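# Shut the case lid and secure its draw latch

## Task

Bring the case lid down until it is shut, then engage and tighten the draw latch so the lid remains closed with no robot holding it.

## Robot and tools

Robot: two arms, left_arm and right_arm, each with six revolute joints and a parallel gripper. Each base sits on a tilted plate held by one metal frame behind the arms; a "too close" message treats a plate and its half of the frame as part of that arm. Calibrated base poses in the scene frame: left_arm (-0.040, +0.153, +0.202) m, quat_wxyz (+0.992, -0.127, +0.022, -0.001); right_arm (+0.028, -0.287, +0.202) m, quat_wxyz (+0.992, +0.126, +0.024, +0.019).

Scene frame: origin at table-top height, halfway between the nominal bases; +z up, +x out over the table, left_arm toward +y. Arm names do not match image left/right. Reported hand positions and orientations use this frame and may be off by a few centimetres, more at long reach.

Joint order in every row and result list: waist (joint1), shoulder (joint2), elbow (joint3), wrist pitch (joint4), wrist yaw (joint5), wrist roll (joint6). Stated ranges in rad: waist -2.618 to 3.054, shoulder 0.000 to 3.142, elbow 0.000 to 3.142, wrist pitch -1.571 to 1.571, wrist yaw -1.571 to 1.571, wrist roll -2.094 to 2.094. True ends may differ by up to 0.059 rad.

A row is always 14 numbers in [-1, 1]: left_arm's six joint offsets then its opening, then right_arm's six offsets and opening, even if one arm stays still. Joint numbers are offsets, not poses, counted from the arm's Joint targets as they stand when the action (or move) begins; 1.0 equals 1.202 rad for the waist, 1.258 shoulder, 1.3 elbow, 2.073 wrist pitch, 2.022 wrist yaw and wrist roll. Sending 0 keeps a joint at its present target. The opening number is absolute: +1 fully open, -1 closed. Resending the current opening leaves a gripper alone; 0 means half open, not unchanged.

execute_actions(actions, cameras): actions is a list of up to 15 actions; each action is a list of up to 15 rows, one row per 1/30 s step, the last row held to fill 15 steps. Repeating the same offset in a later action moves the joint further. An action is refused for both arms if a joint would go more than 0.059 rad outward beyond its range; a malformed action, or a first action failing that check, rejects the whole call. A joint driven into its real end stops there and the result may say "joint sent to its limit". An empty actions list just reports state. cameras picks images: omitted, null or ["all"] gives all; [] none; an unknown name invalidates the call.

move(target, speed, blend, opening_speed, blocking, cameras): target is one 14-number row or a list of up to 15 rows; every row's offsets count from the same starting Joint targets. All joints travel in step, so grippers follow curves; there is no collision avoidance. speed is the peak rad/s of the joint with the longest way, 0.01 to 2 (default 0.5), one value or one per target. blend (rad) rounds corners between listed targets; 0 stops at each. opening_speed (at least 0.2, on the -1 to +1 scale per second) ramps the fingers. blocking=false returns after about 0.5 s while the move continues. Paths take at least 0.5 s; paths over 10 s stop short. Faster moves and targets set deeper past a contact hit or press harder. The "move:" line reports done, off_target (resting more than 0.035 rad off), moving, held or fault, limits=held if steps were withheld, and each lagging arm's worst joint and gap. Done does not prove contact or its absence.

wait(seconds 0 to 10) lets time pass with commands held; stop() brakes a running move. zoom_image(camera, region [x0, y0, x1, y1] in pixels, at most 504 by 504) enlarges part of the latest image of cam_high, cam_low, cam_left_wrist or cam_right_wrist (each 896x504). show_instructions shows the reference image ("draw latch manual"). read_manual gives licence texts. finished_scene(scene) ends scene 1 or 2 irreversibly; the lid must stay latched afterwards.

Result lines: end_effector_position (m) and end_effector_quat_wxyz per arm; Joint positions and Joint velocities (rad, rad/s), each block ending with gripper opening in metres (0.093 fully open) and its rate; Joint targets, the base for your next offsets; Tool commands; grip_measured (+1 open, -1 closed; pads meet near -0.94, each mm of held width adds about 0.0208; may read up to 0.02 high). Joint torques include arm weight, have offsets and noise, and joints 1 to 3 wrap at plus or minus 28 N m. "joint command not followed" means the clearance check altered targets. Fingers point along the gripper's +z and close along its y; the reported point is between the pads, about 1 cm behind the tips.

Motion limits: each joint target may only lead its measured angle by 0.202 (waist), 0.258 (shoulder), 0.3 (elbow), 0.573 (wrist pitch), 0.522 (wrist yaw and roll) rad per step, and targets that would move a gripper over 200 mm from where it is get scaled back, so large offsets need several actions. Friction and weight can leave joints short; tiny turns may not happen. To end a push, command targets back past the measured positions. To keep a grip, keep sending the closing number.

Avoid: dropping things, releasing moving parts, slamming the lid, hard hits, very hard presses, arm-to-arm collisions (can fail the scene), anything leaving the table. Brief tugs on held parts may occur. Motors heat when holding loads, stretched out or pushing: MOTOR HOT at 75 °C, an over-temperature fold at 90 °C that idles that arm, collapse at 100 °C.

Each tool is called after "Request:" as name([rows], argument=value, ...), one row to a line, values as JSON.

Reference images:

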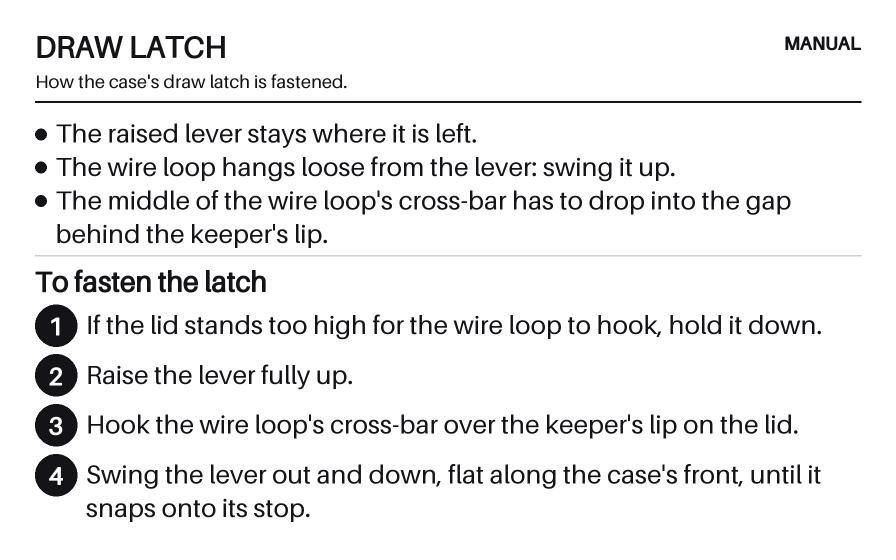

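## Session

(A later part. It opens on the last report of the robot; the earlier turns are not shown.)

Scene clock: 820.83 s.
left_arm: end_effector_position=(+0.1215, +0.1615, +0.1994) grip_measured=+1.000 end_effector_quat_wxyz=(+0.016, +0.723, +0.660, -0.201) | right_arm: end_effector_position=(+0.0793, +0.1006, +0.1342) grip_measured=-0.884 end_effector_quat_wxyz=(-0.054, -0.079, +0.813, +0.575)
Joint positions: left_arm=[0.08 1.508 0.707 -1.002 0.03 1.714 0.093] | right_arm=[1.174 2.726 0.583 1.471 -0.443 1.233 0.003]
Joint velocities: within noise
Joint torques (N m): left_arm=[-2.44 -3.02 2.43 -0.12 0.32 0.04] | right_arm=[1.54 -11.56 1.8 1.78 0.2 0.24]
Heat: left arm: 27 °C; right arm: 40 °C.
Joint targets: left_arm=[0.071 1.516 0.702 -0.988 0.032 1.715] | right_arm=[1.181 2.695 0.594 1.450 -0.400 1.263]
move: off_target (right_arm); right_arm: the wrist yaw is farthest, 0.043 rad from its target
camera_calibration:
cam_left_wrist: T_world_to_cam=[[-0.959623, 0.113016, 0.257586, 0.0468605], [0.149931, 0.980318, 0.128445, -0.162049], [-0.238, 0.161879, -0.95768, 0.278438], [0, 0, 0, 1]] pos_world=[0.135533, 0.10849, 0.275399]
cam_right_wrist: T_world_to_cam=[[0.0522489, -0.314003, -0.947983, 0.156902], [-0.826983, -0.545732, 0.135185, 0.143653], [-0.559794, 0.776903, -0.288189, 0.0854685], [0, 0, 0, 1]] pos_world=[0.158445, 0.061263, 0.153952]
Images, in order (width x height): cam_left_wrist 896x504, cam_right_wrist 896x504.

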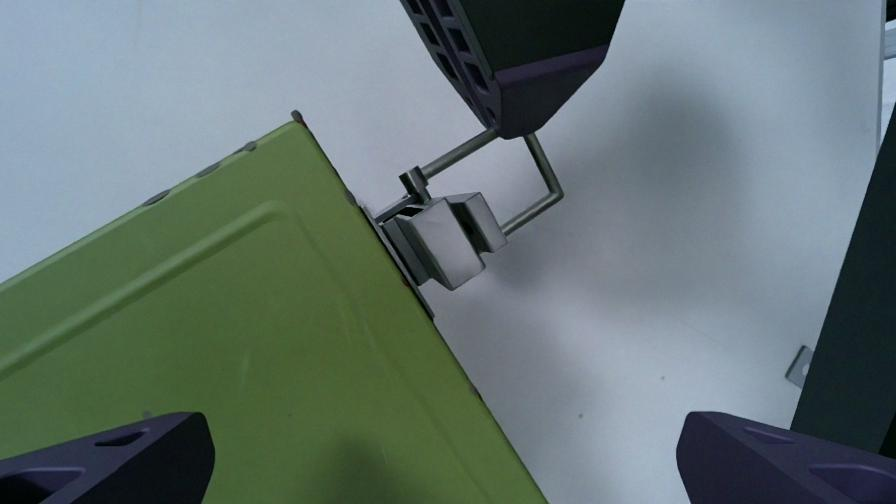

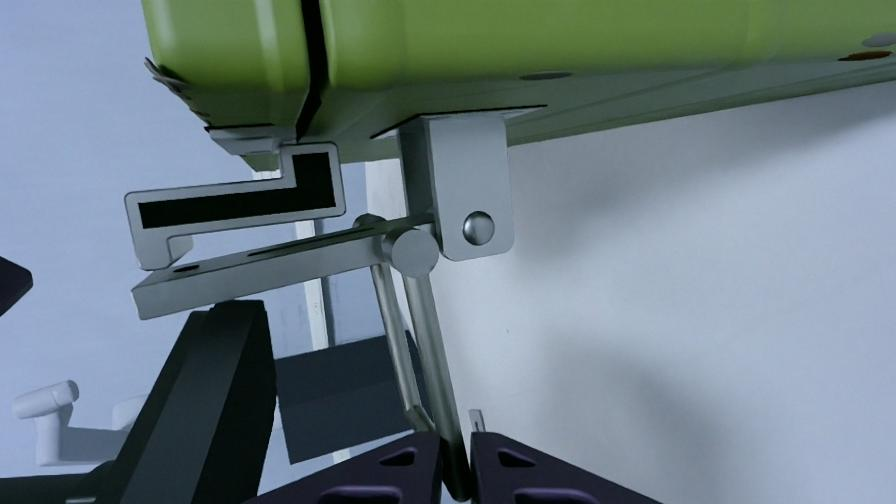

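Request:
move(target=[0,0,0,0,0,0,1, -0.0067,-0.0723,-0.0108,-0.0376,0.0049,0.2592,-0.89], speed=0.25, cameras=["cam_right_wrist","cam_left_wrist"])

Request:
zoom_image(camera="cam_left_wrist", region=[280, 60, 560, 300])

Scene clock: 843.73 s.
left_arm: end_effector_position=(+0.1215, +0.1615, +0.1994) grip_measured=+1.000 end_effector_quat_wxyz=(+0.016, +0.723, +0.660, -0.201) | right_arm: end_effector_position=(+0.0824, +0.1046, +0.1575) grip_measured=-0.884 end_effector_quat_wxyz=(-0.204, +0.133, +0.799, +0.549)
Joint positions: left_arm=[0.08 1.508 0.707 -1.002 0.03 1.714 0.093] | right_arm=[1.176 2.628 0.563 1.416 -0.45 1.766 0.003]
Joint velocities: within noise
Joint torques (N m): left_arm=[-2.44 -3 2.41 -0.12 0.33 0.04] | right_arm=[0.76 -10.41 2.86 1.59 0.31 0.14]
Heat: left arm: 27 °C; right arm: 40 °C.
Joint targets: left_arm=[0.071 1.516 0.702 -0.988 0.032 1.715] | right_arm=[1.173 2.605 0.580 1.372 -0.390 1.787]
move: off_target (right_arm); right_arm: the wrist yaw is farthest, 0.060 rad from its target
camera_calibration:
cam_left_wrist: T_world_to_cam=[[-0.959623, 0.113016, 0.257586, 0.0468605], [0.149931, 0.980318, 0.128445, -0.162049], [-0.238, 0.161879, -0.95768, 0.278438], [0, 0, 0, 1]] pos_world=[0.135533, 0.10849, 0.275399]
cam_right_wrist: T_world_to_cam=[[-0.448585, -0.346477, -0.823848, 0.20531], [-0.732369, -0.385834, 0.561041, 0.053639], [-0.512256, 0.855036, -0.0806702, 0.0460018], [0, 0, 0, 1]] pos_world=[0.154947, 0.0524978, 0.142761]
Images, in order (width x height): cam_left_wrist 896x504, cam_right_wrist 896x504.

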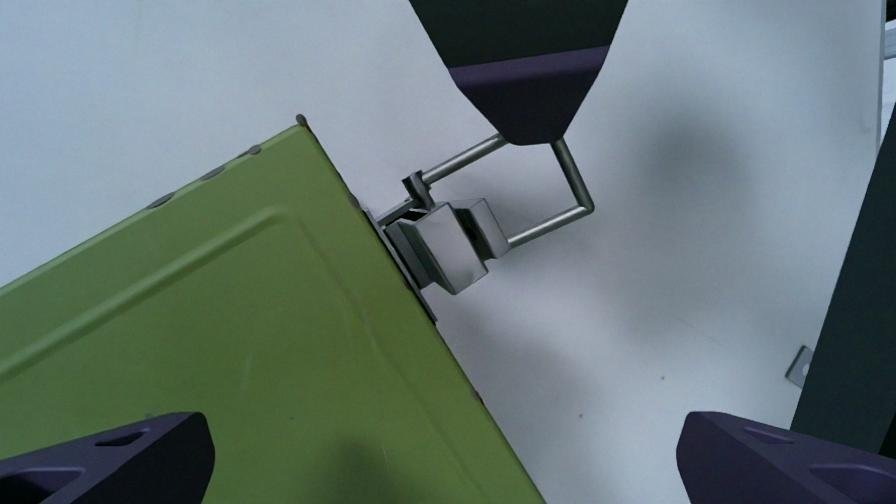

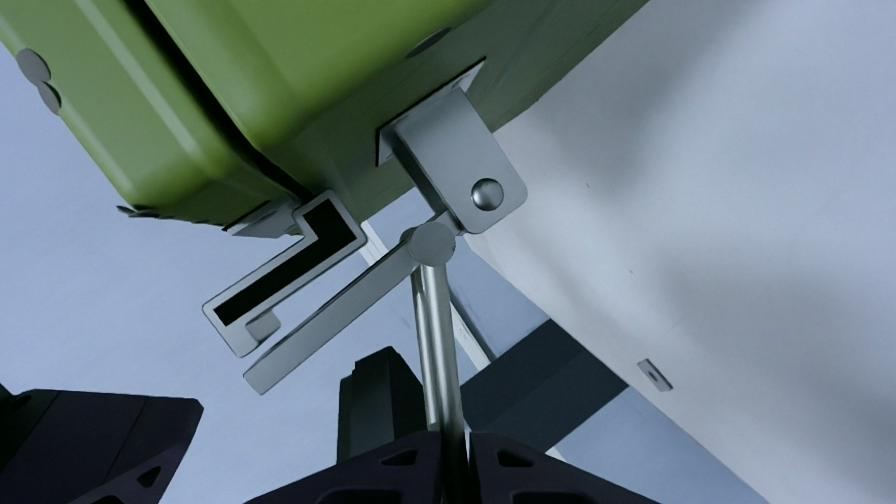

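Scaled by 1.800 from the camera's 896x504 image, which has a finer 1280x720 frame.

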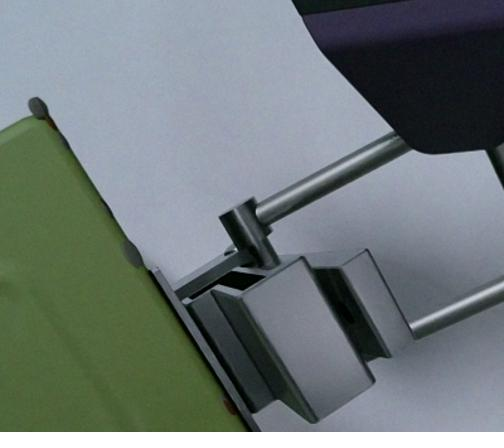

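Request:
wait(seconds=0.2)

Request:
zoom_image(camera="cam_high", region=[410, 190, 510, 280])

Request:
zoom_image(camera="cam_low", region=[500, 210, 680, 320])

Scene clock: 860.30 s.
left_arm: end_effector_position=(+0.1215, +0.1615, +0.1994) grip_measured=+1.000 end_effector_quat_wxyz=(+0.016, +0.723, +0.660, -0.201) | right_arm: end_effector_position=(+0.0824, +0.1046, +0.1575) grip_measured=-0.884 end_effector_quat_wxyz=(-0.204, +0.133, +0.799, +0.549)
Joint positions: left_arm=[0.08 1.508 0.707 -1.002 0.03 1.714 0.093] | right_arm=[1.176 2.628 0.563 1.416 -0.45 1.767 0.003]
Joint velocities: within noise
Joint torques (N m): left_arm=[-2.44 -3.02 2.41 -0.12 0.32 0.04] | right_arm=[0.69 -10.63 2.91 1.58 0.32 0.13]
Heat: left arm: 27 °C; right arm: 40 °C.
Joint targets: left_arm=[0.071 1.516 0.702 -0.988 0.032 1.715] | right_arm=[1.173 2.605 0.580 1.372 -0.390 1.787]
Tool commands: left_gripper/opening=+1.0 right_gripper/opening=-0.89
wait: 0.20 s; at rest from the start
camera_calibration:
cam_left_wrist: T_world_to_cam=[[-0.959623, 0.113016, 0.257586, 0.0468605], [0.149931, 0.980318, 0.128445, -0.162049], [-0.238, 0.161879, -0.95768, 0.278438], [0, 0, 0, 1]] pos_world=[0.135533, 0.10849, 0.275399]
cam_right_wrist: T_world_to_cam=[[-0.449254, -0.346484, -0.823481, 0.205308], [-0.732062, -0.385582, 0.561615, 0.0534969], [-0.51211, 0.855147, -0.0804236, 0.0459392], [0, 0, 0, 1]] pos_world=[0.154924, 0.0524785, 0.142717]

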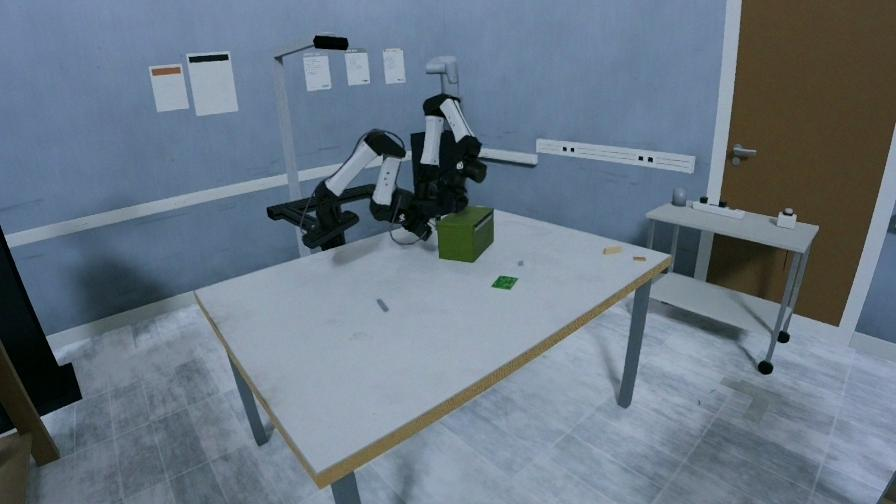

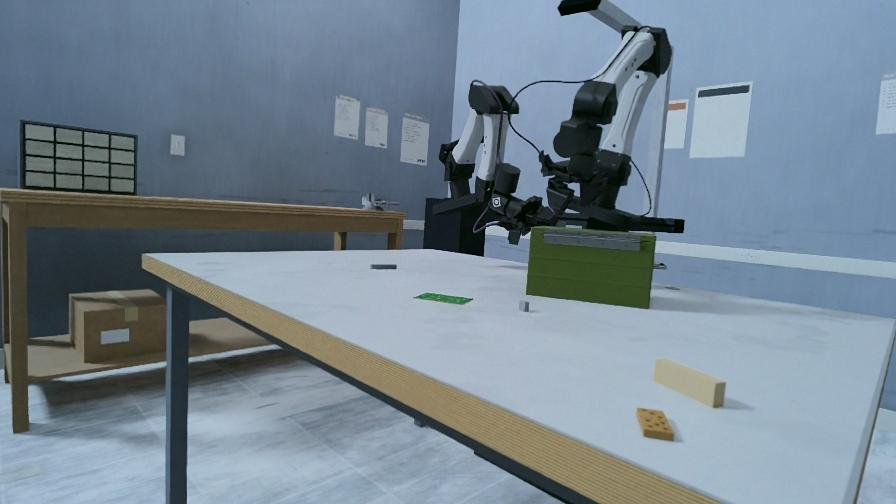

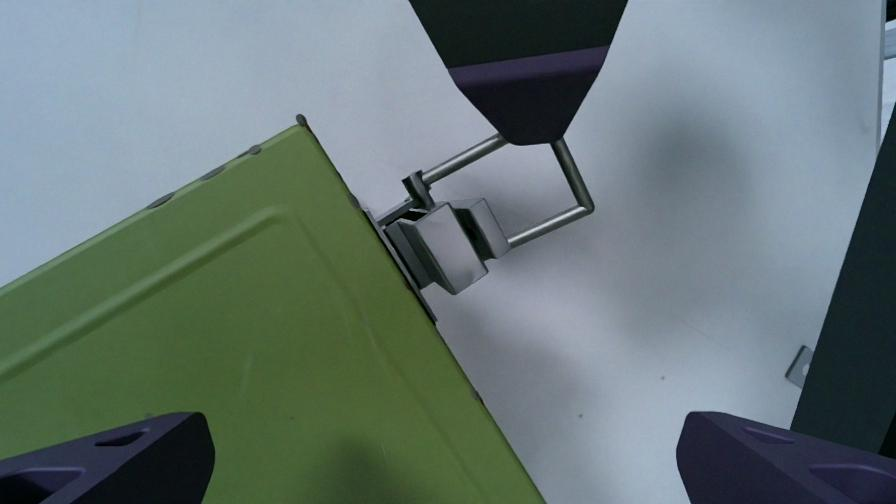

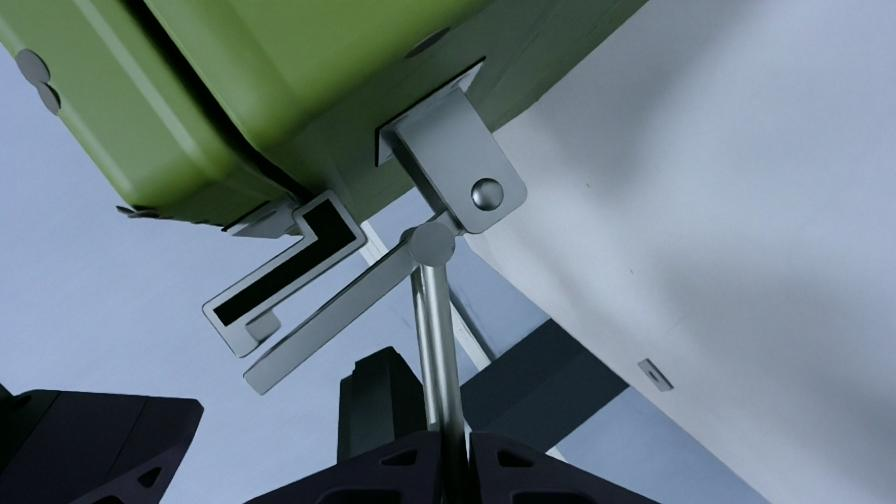

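Scaled by 5.040 from the camera's 896x504 image, which has a finer 1280x720 frame.

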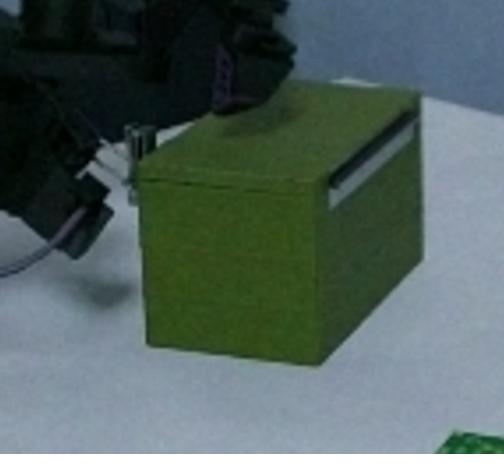

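Scaled by 2.800 from the camera's 896x504 image, which has a finer 1280x720 frame.

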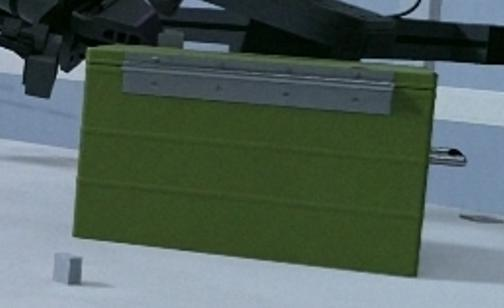

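Request:
move(target=[0,0,0,0,0,0,1, -0.0191,-0.0588,0.0085,-0.0439,-0.0089,0.130,-0.89], speed=0.15, cameras=["cam_right_wrist","cam_left_wrist"])

Request:
zoom_image(camera="cam_left_wrist", region=[280, 60, 560, 300])

Scene clock: 946.60 s.
left_arm: end_effector_position=(+0.1215, +0.1615, +0.1994) grip_measured=+1.000 end_effector_quat_wxyz=(+0.016, +0.723, +0.660, -0.201) | right_arm: end_effector_position=(+0.0915, +0.1080, +0.1697) grip_measured=-0.884 end_effector_quat_wxyz=(-0.275, +0.248, +0.773, +0.515)
Joint positions: left_arm=[0.08 1.508 0.707 -1.002 0.03 1.714 0.093] | right_arm=[1.161 2.552 0.566 1.33 -0.449 2.039 0.003]
Joint velocities: within noise
Joint torques (N m): left_arm=[-2.4 -3 2.47 -0.12 0.33 0.04] | right_arm=[0.1 -10.22 3.95 1.48 0.18 0.08]
Heat: left arm: 27 °C; right arm: 41 °C.
Joint targets: left_arm=[0.071 1.516 0.702 -0.988 0.032 1.715] | right_arm=[1.150 2.530 0.591 1.281 -0.408 2.050]
move: off_target (right_arm); right_arm: the wrist pitch is farthest, 0.049 rad from its target
camera_calibration:
cam_left_wrist: T_world_to_cam=[[-0.959623, 0.113016, 0.257586, 0.0468605], [0.149931, 0.980318, 0.128445, -0.162049], [-0.238, 0.161879, -0.95768, 0.278438], [0, 0, 0, 1]] pos_world=[0.135533, 0.10849, 0.275399]
cam_right_wrist: T_world_to_cam=[[-0.677176, -0.331283, -0.657026, 0.211565], [-0.593479, -0.281954, 0.753846, -0.00190862], [-0.434988, 0.900419, -0.00567754, 0.0240572], [0, 0, 0, 1]] pos_world=[0.152598, 0.0478881, 0.140579]
Images, in order (width x height): cam_left_wrist 896x504, cam_right_wrist 896x504.

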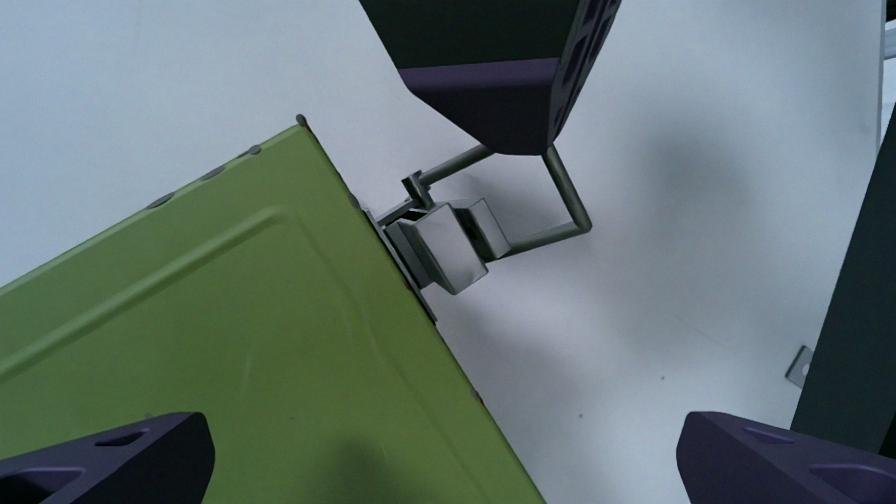

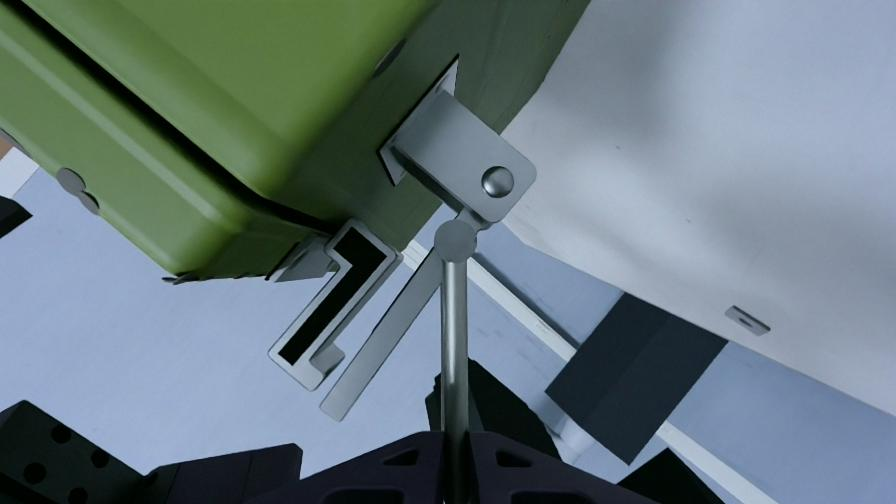

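Scaled by 1.800 from the camera's 896x504 image, which has a finer 1280x720 frame.

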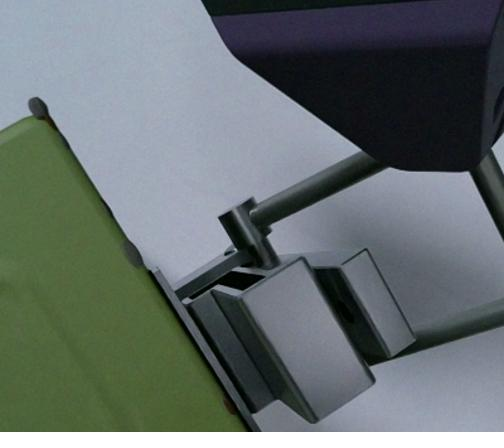

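Request:
move([
  [0,0,0,0,0,0,1, 0,0,0,0,0,0,-0.72],
  [0,0,0,0,0,0,1, -0.0287,-0.0314,0.0166,-0.0333,-0.0109,0.018,-0.72],
], speed=0.1, cameras=["cam_right_wrist","cam_left_wrist"])

Request:
zoom_image(camera="cam_left_wrist", region=[280, 60, 640, 300])

Scene clock: 962.23 s.
left_arm: end_effector_position=(+0.1215, +0.1615, +0.1994) grip_measured=+1.000 end_effector_quat_wxyz=(+0.016, +0.723, +0.660, -0.201) | right_arm: end_effector_position=(+0.1114, +0.1107, +0.1644) grip_measured=-0.721 end_effector_quat_wxyz=(-0.270, +0.294, +0.771, +0.496)
Joint positions: left_arm=[0.08 1.508 0.707 -1.002 0.03 1.714 0.093] | right_arm=[1.123 2.524 0.599 1.224 -0.424 2.077 0.011]
Joint velocities: within noise
Joint torques (N m): left_arm=[-2.39 -2.99 2.41 -0.12 0.32 0.05] | right_arm=[0.38 -11.51 3.1 1.77 -0.32 0.04]
Heat: left arm: 27 °C; right arm: 41 °C.
Joint targets: left_arm=[0.071 1.516 0.702 -0.988 0.032 1.715] | right_arm=[1.116 2.491 0.613 1.212 -0.430 2.086]
move: done
camera_calibration:
cam_left_wrist: T_world_to_cam=[[-0.959623, 0.113016, 0.257586, 0.0468605], [0.149931, 0.980318, 0.128445, -0.162049], [-0.238, 0.161879, -0.95768, 0.278438], [0, 0, 0, 1]] pos_world=[0.135533, 0.10849, 0.275399]
cam_right_wrist: T_world_to_cam=[[-0.730592, -0.319768, -0.603311, 0.218266], [-0.569788, -0.201383, 0.796735, -0.00388532], [-0.376267, 0.925847, -0.0350711, 0.0256643], [0, 0, 0, 1]] pos_world=[0.166906, 0.0452508, 0.135678]
Images, in order (width x height): cam_left_wrist 896x504, cam_right_wrist 896x504.

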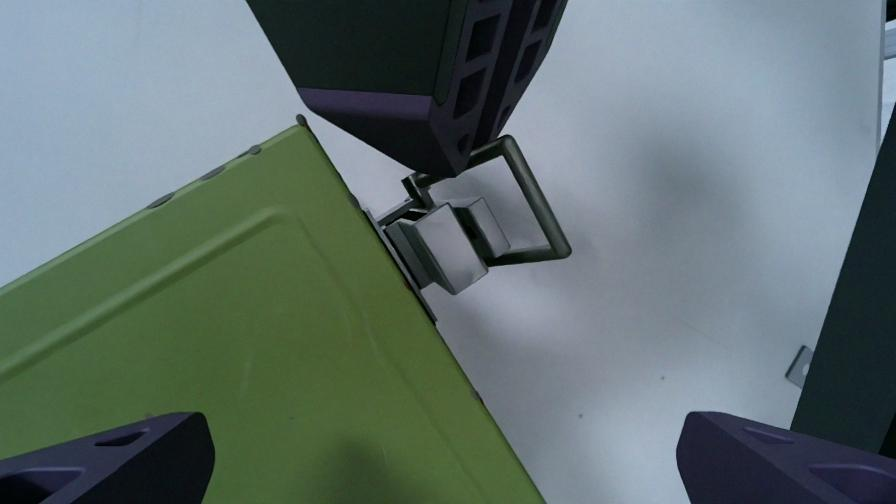

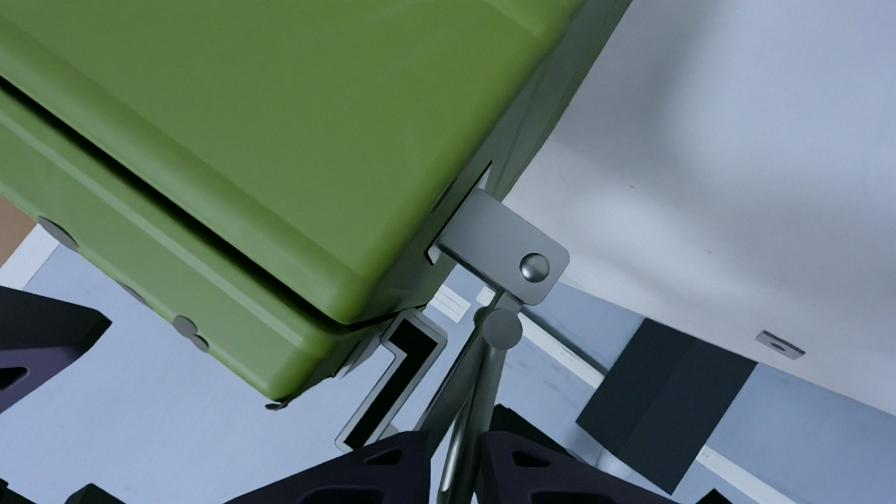

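Scaled by 1.400 from the camera's 896x504 image, which has a finer 1280x720 frame.

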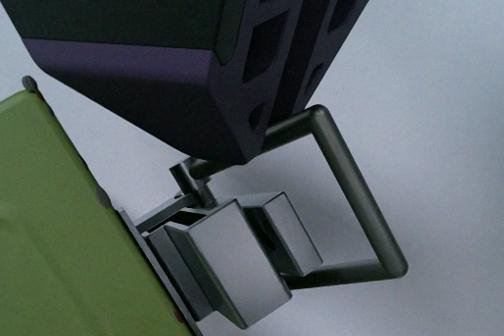

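Request:
move([
  [0,0,0,0,0,0,1, 0.0216,-0.0461,-0.0254,-0.0207,0.0119,0,-0.72],
  [0,0,0,0,0,0,1, 0.0008,-0.058,0.0115,-0.0439,0,0,-0.72],
], speed=0.06, cameras=["cam_right_wrist","cam_left_wrist"])

Request:
zoom_image(camera="cam_left_wrist", region=[280, 60, 640, 300])

Scene clock: 992.43 s.
left_arm: end_effector_position=(+0.1215, +0.1615, +0.1994) grip_measured=+1.000 end_effector_quat_wxyz=(+0.016, +0.723, +0.660, -0.201) | right_arm: end_effector_position=(+0.1131, +0.1139, +0.1770) grip_measured=-0.721 end_effector_quat_wxyz=(-0.274, +0.295, +0.774, +0.489)
Joint positions: left_arm=[0.08 1.508 0.707 -1.002 0.03 1.714 0.093] | right_arm=[1.126 2.451 0.607 1.129 -0.429 2.08 0.011]
Joint velocities: within noise
Joint torques (N m): left_arm=[-2.44 -2.97 2.43 -0.12 0.33 0.04] | right_arm=[0.4 -11.64 4.4 1.85 -0.31 -0.01]
Heat: left arm: 27 °C; right arm: 42 °C.
Joint targets: left_arm=[0.071 1.516 0.702 -0.988 0.032 1.715] | right_arm=[1.116 2.418 0.628 1.121 -0.430 2.086]
move: done
camera_calibration:
cam_left_wrist: T_world_to_cam=[[-0.959623, 0.113016, 0.257586, 0.0468605], [0.149931, 0.980318, 0.128445, -0.162049], [-0.238, 0.161879, -0.95768, 0.278438], [0, 0, 0, 1]] pos_world=[0.135533, 0.10849, 0.275399]
cam_right_wrist: T_world_to_cam=[[-0.733601, -0.332137, -0.592886, 0.228035], [-0.561125, -0.19611, 0.804164, -0.0152874], [-0.383364, 0.922619, -0.0425036, 0.0262475], [0, 0, 0, 1]] pos_world=[0.168771, 0.0485245, 0.148608]
Images, in order (width x height): cam_left_wrist 896x504, cam_right_wrist 896x504.

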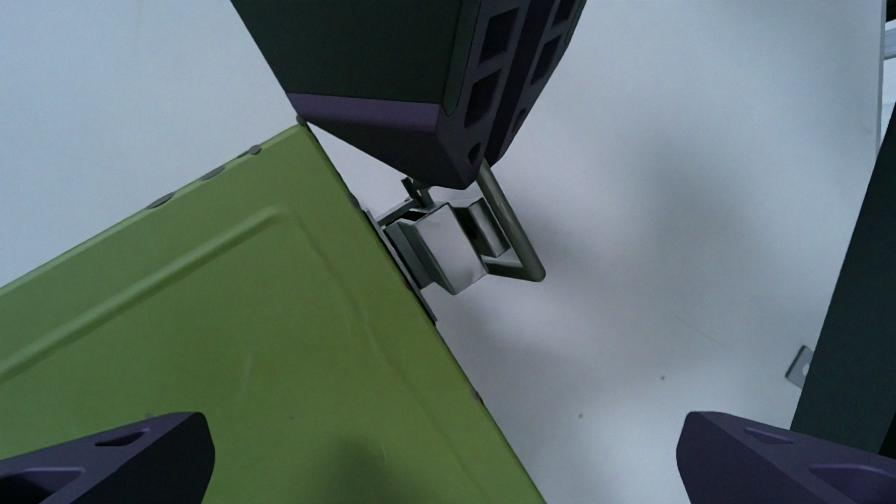

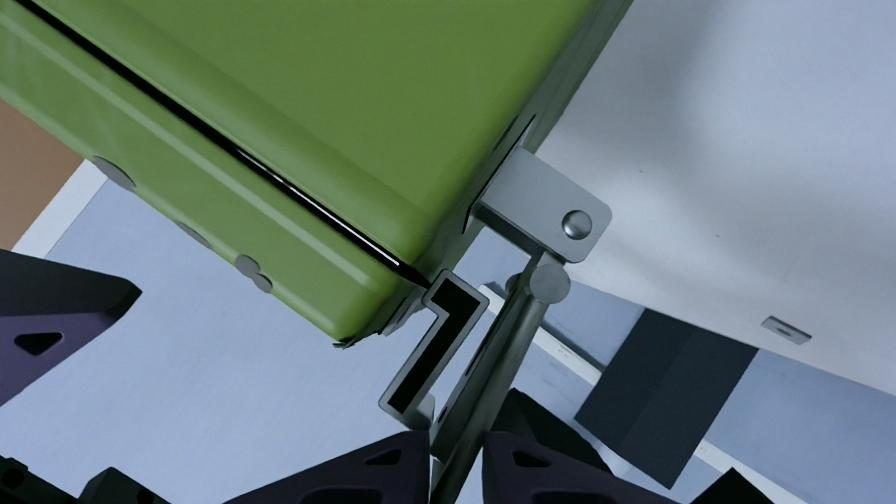

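Scaled by 1.400 from the camera's 896x504 image, which has a finer 1280x720 frame.

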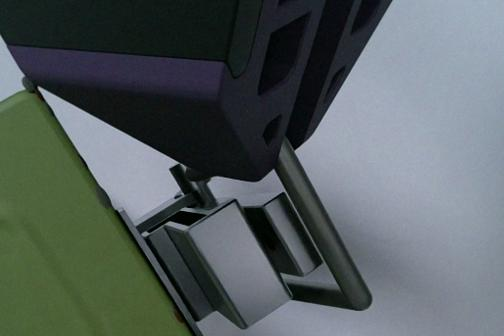

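Request:
move([
  [0,0,0,0,0,0,1, 0.0158,-0.0318,-0.0085,-0.0135,0.001,0,-0.72],
  [0,0,0,0,0,0,1, -0.0441,-0.0302,0.0531,-0.0617,-0.0227,0,-0.72],
], speed=0.08, cameras=["cam_right_wrist","cam_left_wrist"])

Request:
zoom_image(camera="cam_left_wrist", region=[280, 60, 640, 300])

Scene clock: 1018.70 s.
left_arm: end_effector_position=(+0.1215, +0.1615, +0.1994) grip_measured=+1.000 end_effector_quat_wxyz=(+0.016, +0.723, +0.660, -0.201) | right_arm: end_effector_position=(+0.1382, +0.1251, +0.1882) grip_measured=-0.721 end_effector_quat_wxyz=(-0.280, +0.311, +0.766, +0.488)
Joint positions: left_arm=[0.08 1.508 0.707 -1.002 0.03 1.714 0.093] | right_arm=[1.071 2.409 0.68 1.007 -0.462 2.08 0.011]
Joint velocities: within noise
Joint torques (N m): left_arm=[-2.41 -3.03 2.4 -0.12 0.33 0.03] | right_arm=[0.65 -11.52 4.55 1.77 -0.49 -0.01]
Heat: left arm: 27 °C; right arm: 42 °C.
Joint targets: left_arm=[0.071 1.516 0.702 -0.988 0.032 1.715] | right_arm=[1.064 2.380 0.697 0.993 -0.476 2.086]
move: done
camera_calibration:
cam_left_wrist: T_world_to_cam=[[-0.959623, 0.113016, 0.257586, 0.0468605], [0.149931, 0.980318, 0.128445, -0.162049], [-0.238, 0.161879, -0.95768, 0.278438], [0, 0, 0, 1]] pos_world=[0.135533, 0.10849, 0.275399]
cam_right_wrist: T_world_to_cam=[[-0.758472, -0.314193, -0.570966, 0.253909], [-0.541266, -0.18426, 0.820414, -0.0152388], [-0.362975, 0.931306, -0.0303063, 0.0199043], [0, 0, 0, 1]] pos_world=[0.19156, 0.0584318, 0.158079]
Images, in order (width x height): cam_left_wrist 896x504, cam_right_wrist 896x504.

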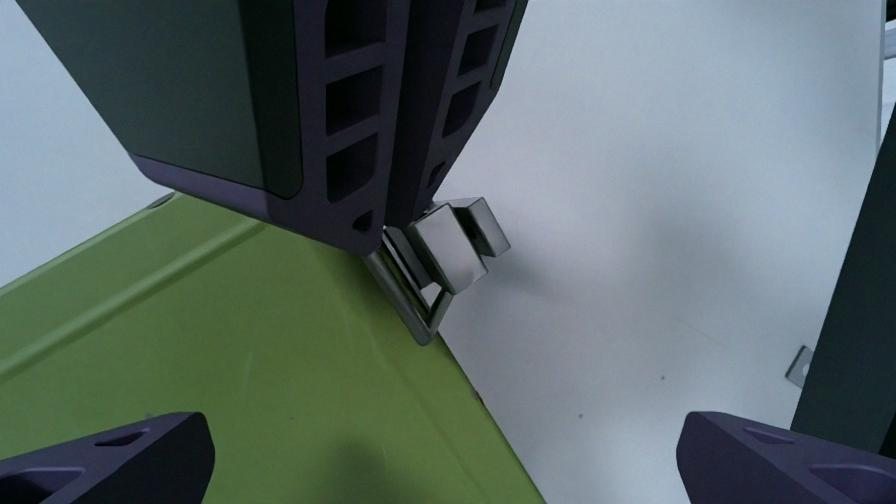

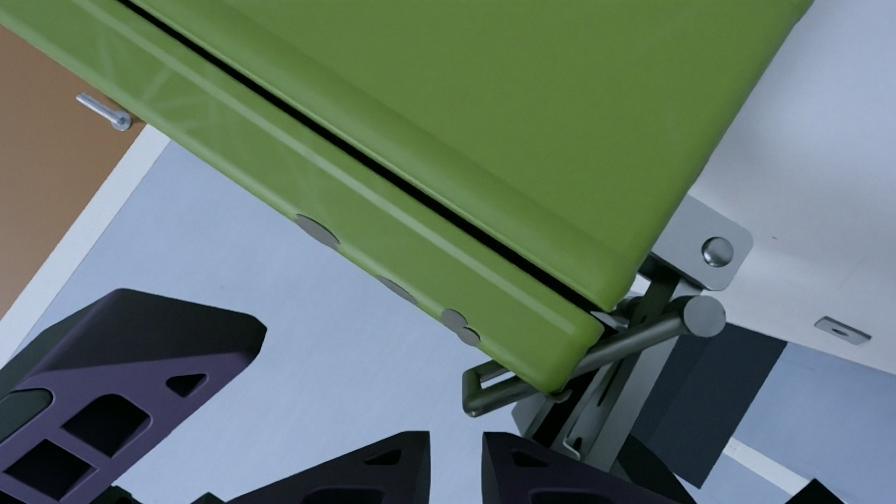

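Scaled by 1.400 from the camera's 896x504 image, which has a finer 1280x720 frame.

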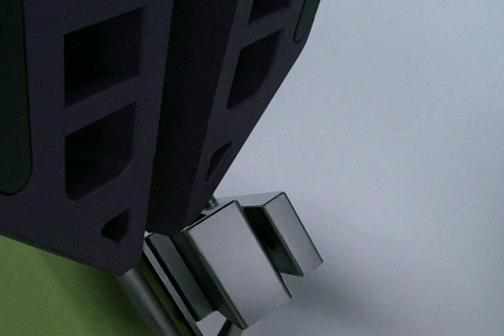

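Request:
move([
  [0,0,0,0,0,0,1, -0.108,-0.1033,-0.1515,0.013,-0.0613,0,-0.72],
  [0,0,0,0,0,0,1, -0.108,-0.1033,-0.1515,0.013,-0.0613,-1,-0.9],
], speed=[0.15,1.0], cameras=["cam_left_wrist"])

Request:
move(target=[0,0,0,0,0,0,1, 0,0,0,0,0,-0.284,-0.9], speed=0.8, cameras=["cam_left_wrist","cam_right_wrist"])

Scene clock: 1049.17 s.
left_arm: end_effector_position=(+0.1215, +0.1615, +0.1994) grip_measured=+1.000 end_effector_quat_wxyz=(+0.016, +0.723, +0.660, -0.201) | right_arm: end_effector_position=(+0.1465, +0.0714, +0.1975) grip_measured=-0.898 end_effector_quat_wxyz=(+0.229, -0.448, +0.689, +0.521)
Joint positions: left_arm=[0.08 1.508 0.707 -1.002 0.03 1.714 0.093] | right_arm=[0.941 2.28 0.507 1.005 -0.587 0.073 0.002]
Joint velocities: within noise
Joint torques (N m): left_arm=[-2.41 -2.97 2.45 -0.11 0.32 0.04] | right_arm=[0.55 -10.36 2.18 1.98 -0.53 -0.19]
Heat: left arm: 27 °C; right arm: 44 °C.
Joint targets: left_arm=[0.071 1.516 0.702 -0.988 0.032 1.715] | right_arm=[0.934 2.250 0.500 1.020 -0.600 0.064]
move: done
camera_calibration:
cam_left_wrist: T_world_to_cam=[[-0.959623, 0.113016, 0.257586, 0.0468605], [0.149931, 0.980318, 0.128445, -0.162049], [-0.238, 0.161879, -0.95768, 0.278438], [0, 0, 0, 1]] pos_world=[0.135533, 0.10849, 0.275399]
Images, in order (width x height): cam_left_wrist 896x504.

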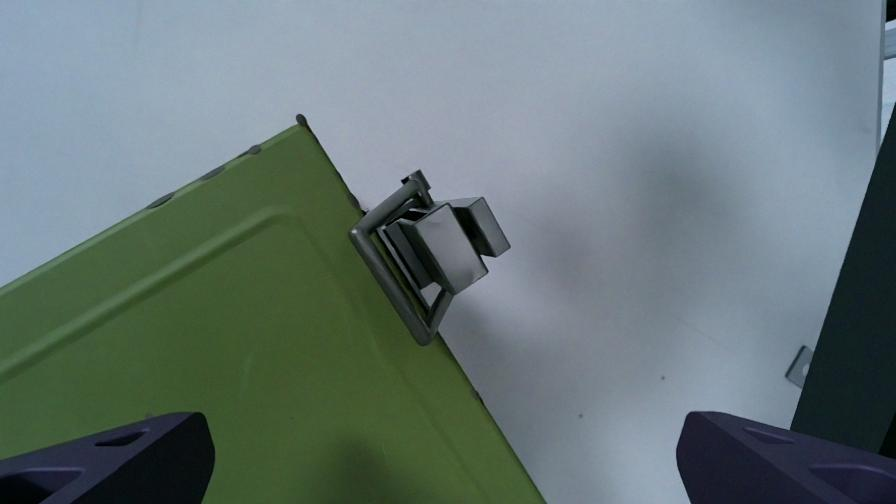

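Scene clock: 1050.77 s.
left_arm: end_effector_position=(+0.1215, +0.1615, +0.1994) grip_measured=+1.000 end_effector_quat_wxyz=(+0.016, +0.723, +0.660, -0.201) | right_arm: end_effector_position=(+0.1465, +0.0714, +0.1975) grip_measured=-0.899 end_effector_quat_wxyz=(-0.367, +0.625, -0.534, -0.435)
Joint positions: left_arm=[0.08 1.508 0.707 -1.002 0.03 1.714 0.093] | right_arm=[0.941 2.28 0.507 1.005 -0.587 -0.501 0.002]
Joint velocities: within noise
Joint torques (N m): left_arm=[-2.4 -2.97 2.41 -0.12 0.32 0.04] | right_arm=[0.59 -10.3 2.11 1.91 -0.57 -0.13]
Heat: left arm: 27 °C; right arm: 44 °C.
Joint targets: left_arm=[0.071 1.516 0.702 -0.988 0.032 1.715] | right_arm=[0.934 2.250 0.500 1.020 -0.600 -0.510]
move: done
camera_calibration:
cam_left_wrist: T_world_to_cam=[[-0.959623, 0.113016, 0.257586, 0.0468605], [0.149931, 0.980318, 0.128445, -0.162049], [-0.238, 0.161879, -0.95768, 0.278438], [0, 0, 0, 1]] pos_world=[0.135533, 0.10849, 0.275399]
cam_right_wrist: T_world_to_cam=[[0.98523, 0.169927, -0.0211355, -0.149988], [0.103969, -0.6917, -0.714662, 0.216621], [-0.136059, 0.701909, -0.699151, 0.188397], [0, 0, 0, 1]] pos_world=[0.150884, 0.0430866, 0.283358]
Images, in order (width x height): cam_left_wrist 896x504, cam_right_wrist 896x504.

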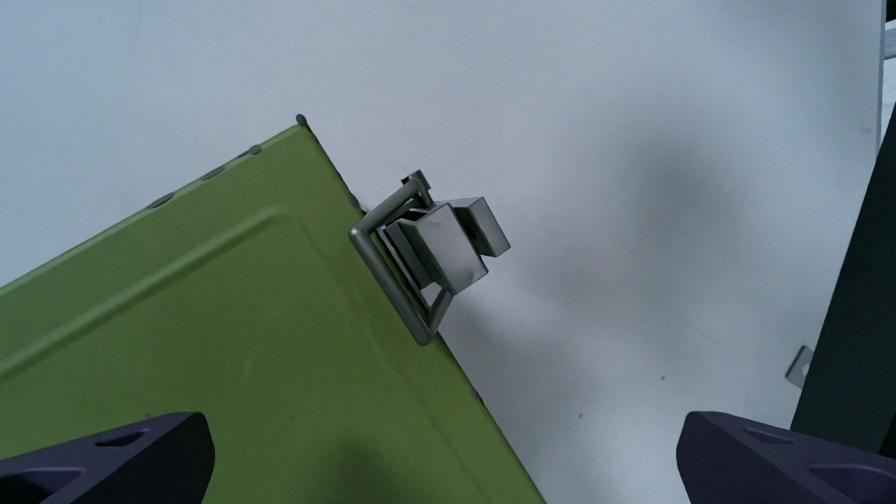

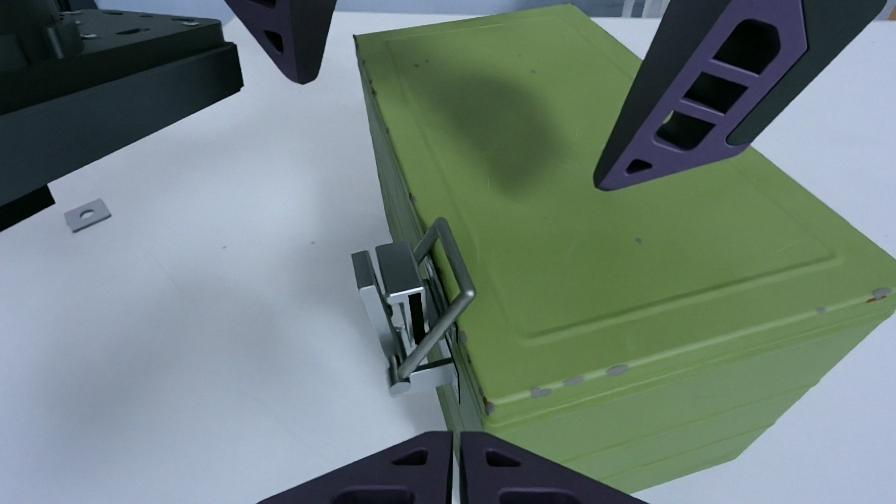

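Request:
zoom_image(camera="cam_right_wrist", region=[330, 200, 510, 420])

Request:
zoom_image(camera="cam_left_wrist", region=[330, 150, 530, 360])

Scaled by 2.291 from the camera's 896x504 image, which has a finer 1280x720 frame.

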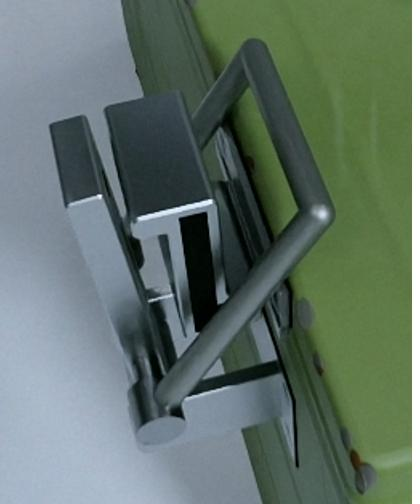

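Scaled by 2.400 from the camera's 896x504 image, which has a finer 1280x720 frame.

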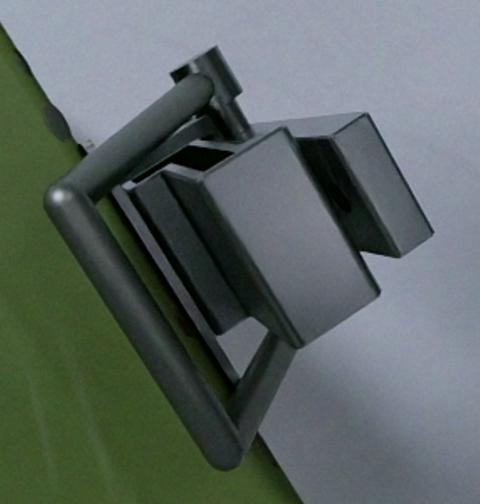

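Request:
move(target=[0,-0.08,0,0,0,-0.9,-0.42, -0.3486,0.2687,0.0738,-0.0854,-0.3447,-0.28,-0.9], speed=0.8, cameras=[])

Scene clock: 1142.27 s.
left_arm: end_effector_position=(+0.1290, +0.1645, +0.2087) grip_measured=-0.419 end_effector_quat_wxyz=(-0.113, -0.076, +0.981, -0.138) | right_arm: end_effector_position=(+0.1505, +0.0009, +0.1621) grip_measured=-0.899 end_effector_quat_wxyz=(-0.384, +0.599, -0.381, -0.590)
Joint positions: left_arm=[0.08 1.439 0.707 -1.002 0.03 -0.093 0.025] | right_arm=[0.522 2.576 0.589 0.857 -1.283 -1.067 0.002]
Joint velocities: within noise
Joint torques (N m): left_arm=[-2.29 -5.6 2.74 0.08 0.26 -0.07] | right_arm=[0.88 -6.39 1.02 0.88 -0.77 -0.12]
Heat: left arm: 27 °C; right arm: 43 °C.
Joint targets: left_arm=[0.071 1.416 0.702 -0.988 0.032 -0.105] | right_arm=[0.515 2.588 0.596 0.843 -1.297 -1.076]
move: done
No camera images: "cameras" was empty.

Request:
move(target=[-0.532,-0.152,-0.139,0.009,-0.1335,-0.449,-0.42, 0,0,0,0,0,0,-0.9], speed=0.5, cameras=["cam_left_wrist","cam_right_wrist"])

Scene clock: 1149.97 s.
left_arm: end_effector_position=(+0.0888, +0.1198, +0.2173) grip_measured=-0.419 end_effector_quat_wxyz=(-0.016, -0.209, +0.978, +0.004) | right_arm: end_effector_position=(+0.1506, +0.0010, +0.1622) grip_measured=-0.899 end_effector_quat_wxyz=(-0.384, +0.599, -0.381, -0.591)
Joint positions: left_arm=[-0.559 1.238 0.528 -0.989 -0.22 -1.001 0.025] | right_arm=[0.522 2.576 0.589 0.857 -1.284 -1.068 0.002]
Joint velocities: within noise
Joint torques (N m): left_arm=[-1.92 -2.52 3.33 0.47 -0.21 -0.11] | right_arm=[0.87 -6.58 0.98 0.85 -0.76 -0.12]
Heat: left arm: 27 °C; right arm: 42 °C.
Joint targets: left_arm=[-0.569 1.224 0.521 -0.969 -0.238 -1.013] | right_arm=[0.515 2.588 0.596 0.843 -1.297 -1.076]
move: done
camera_calibration:
cam_left_wrist: T_world_to_cam=[[0.425413, -0.904991, -0.00380102, 0.0713932], [-0.798909, -0.377514, 0.468217, 0.054477], [-0.425167, -0.196149, -0.883605, 0.337944], [0, 0, 0, 1]] pos_world=[0.156833, 0.151464, 0.273374]
cam_right_wrist: T_world_to_cam=[[0.903202, 0.429216, -0.000147782, -0.134087], [0.175822, -0.370298, -0.912122, 0.16309], [-0.391552, 0.823804, -0.409919, 0.205156], [0, 0, 0, 1]] pos_world=[0.172762, -0.0510639, 0.232836]
Images, in order (width x height): cam_left_wrist 896x504, cam_right_wrist 896x504.

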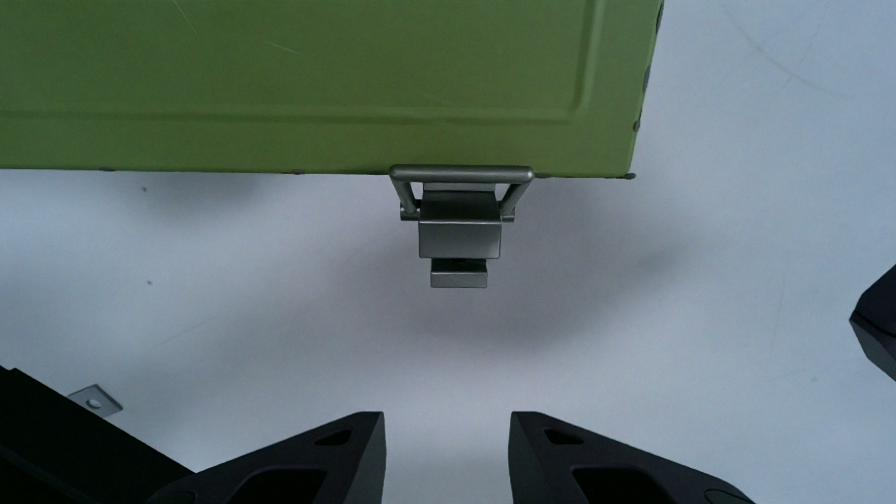

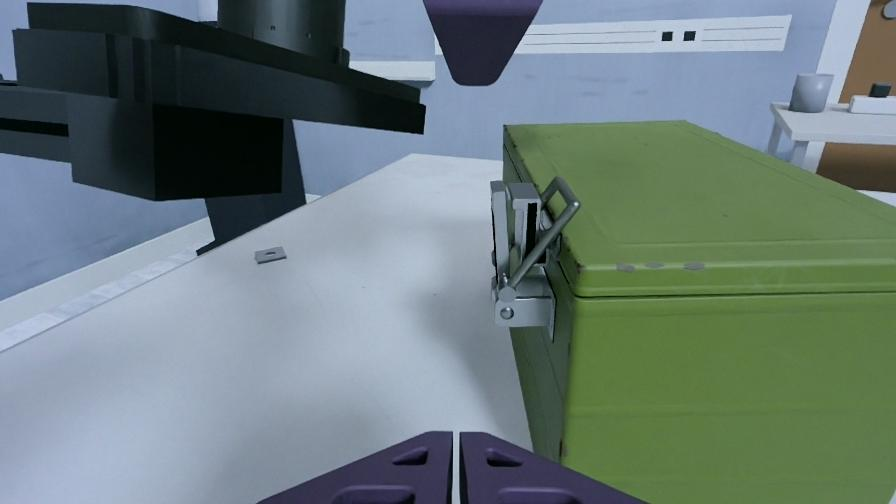

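Request:
zoom_image(camera="cam_left_wrist", region=[380, 150, 540, 300])

Request:
zoom_image(camera="cam_right_wrist", region=[440, 40, 600, 340])

Scaled by 3.150 from the camera's 896x504 image, which has a finer 1280x720 frame.

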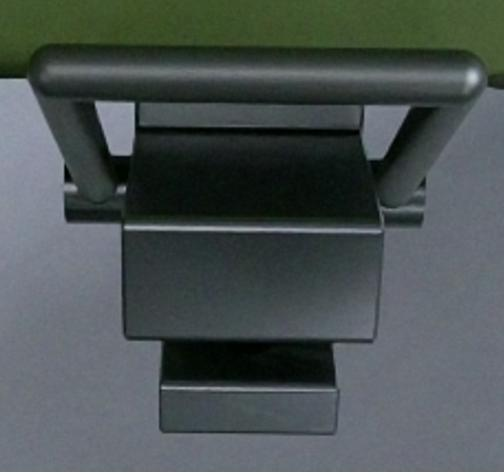

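Scaled by 1.680 from the camera's 896x504 image, which has a finer 1280x720 frame.

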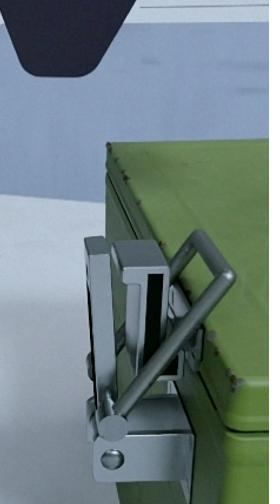

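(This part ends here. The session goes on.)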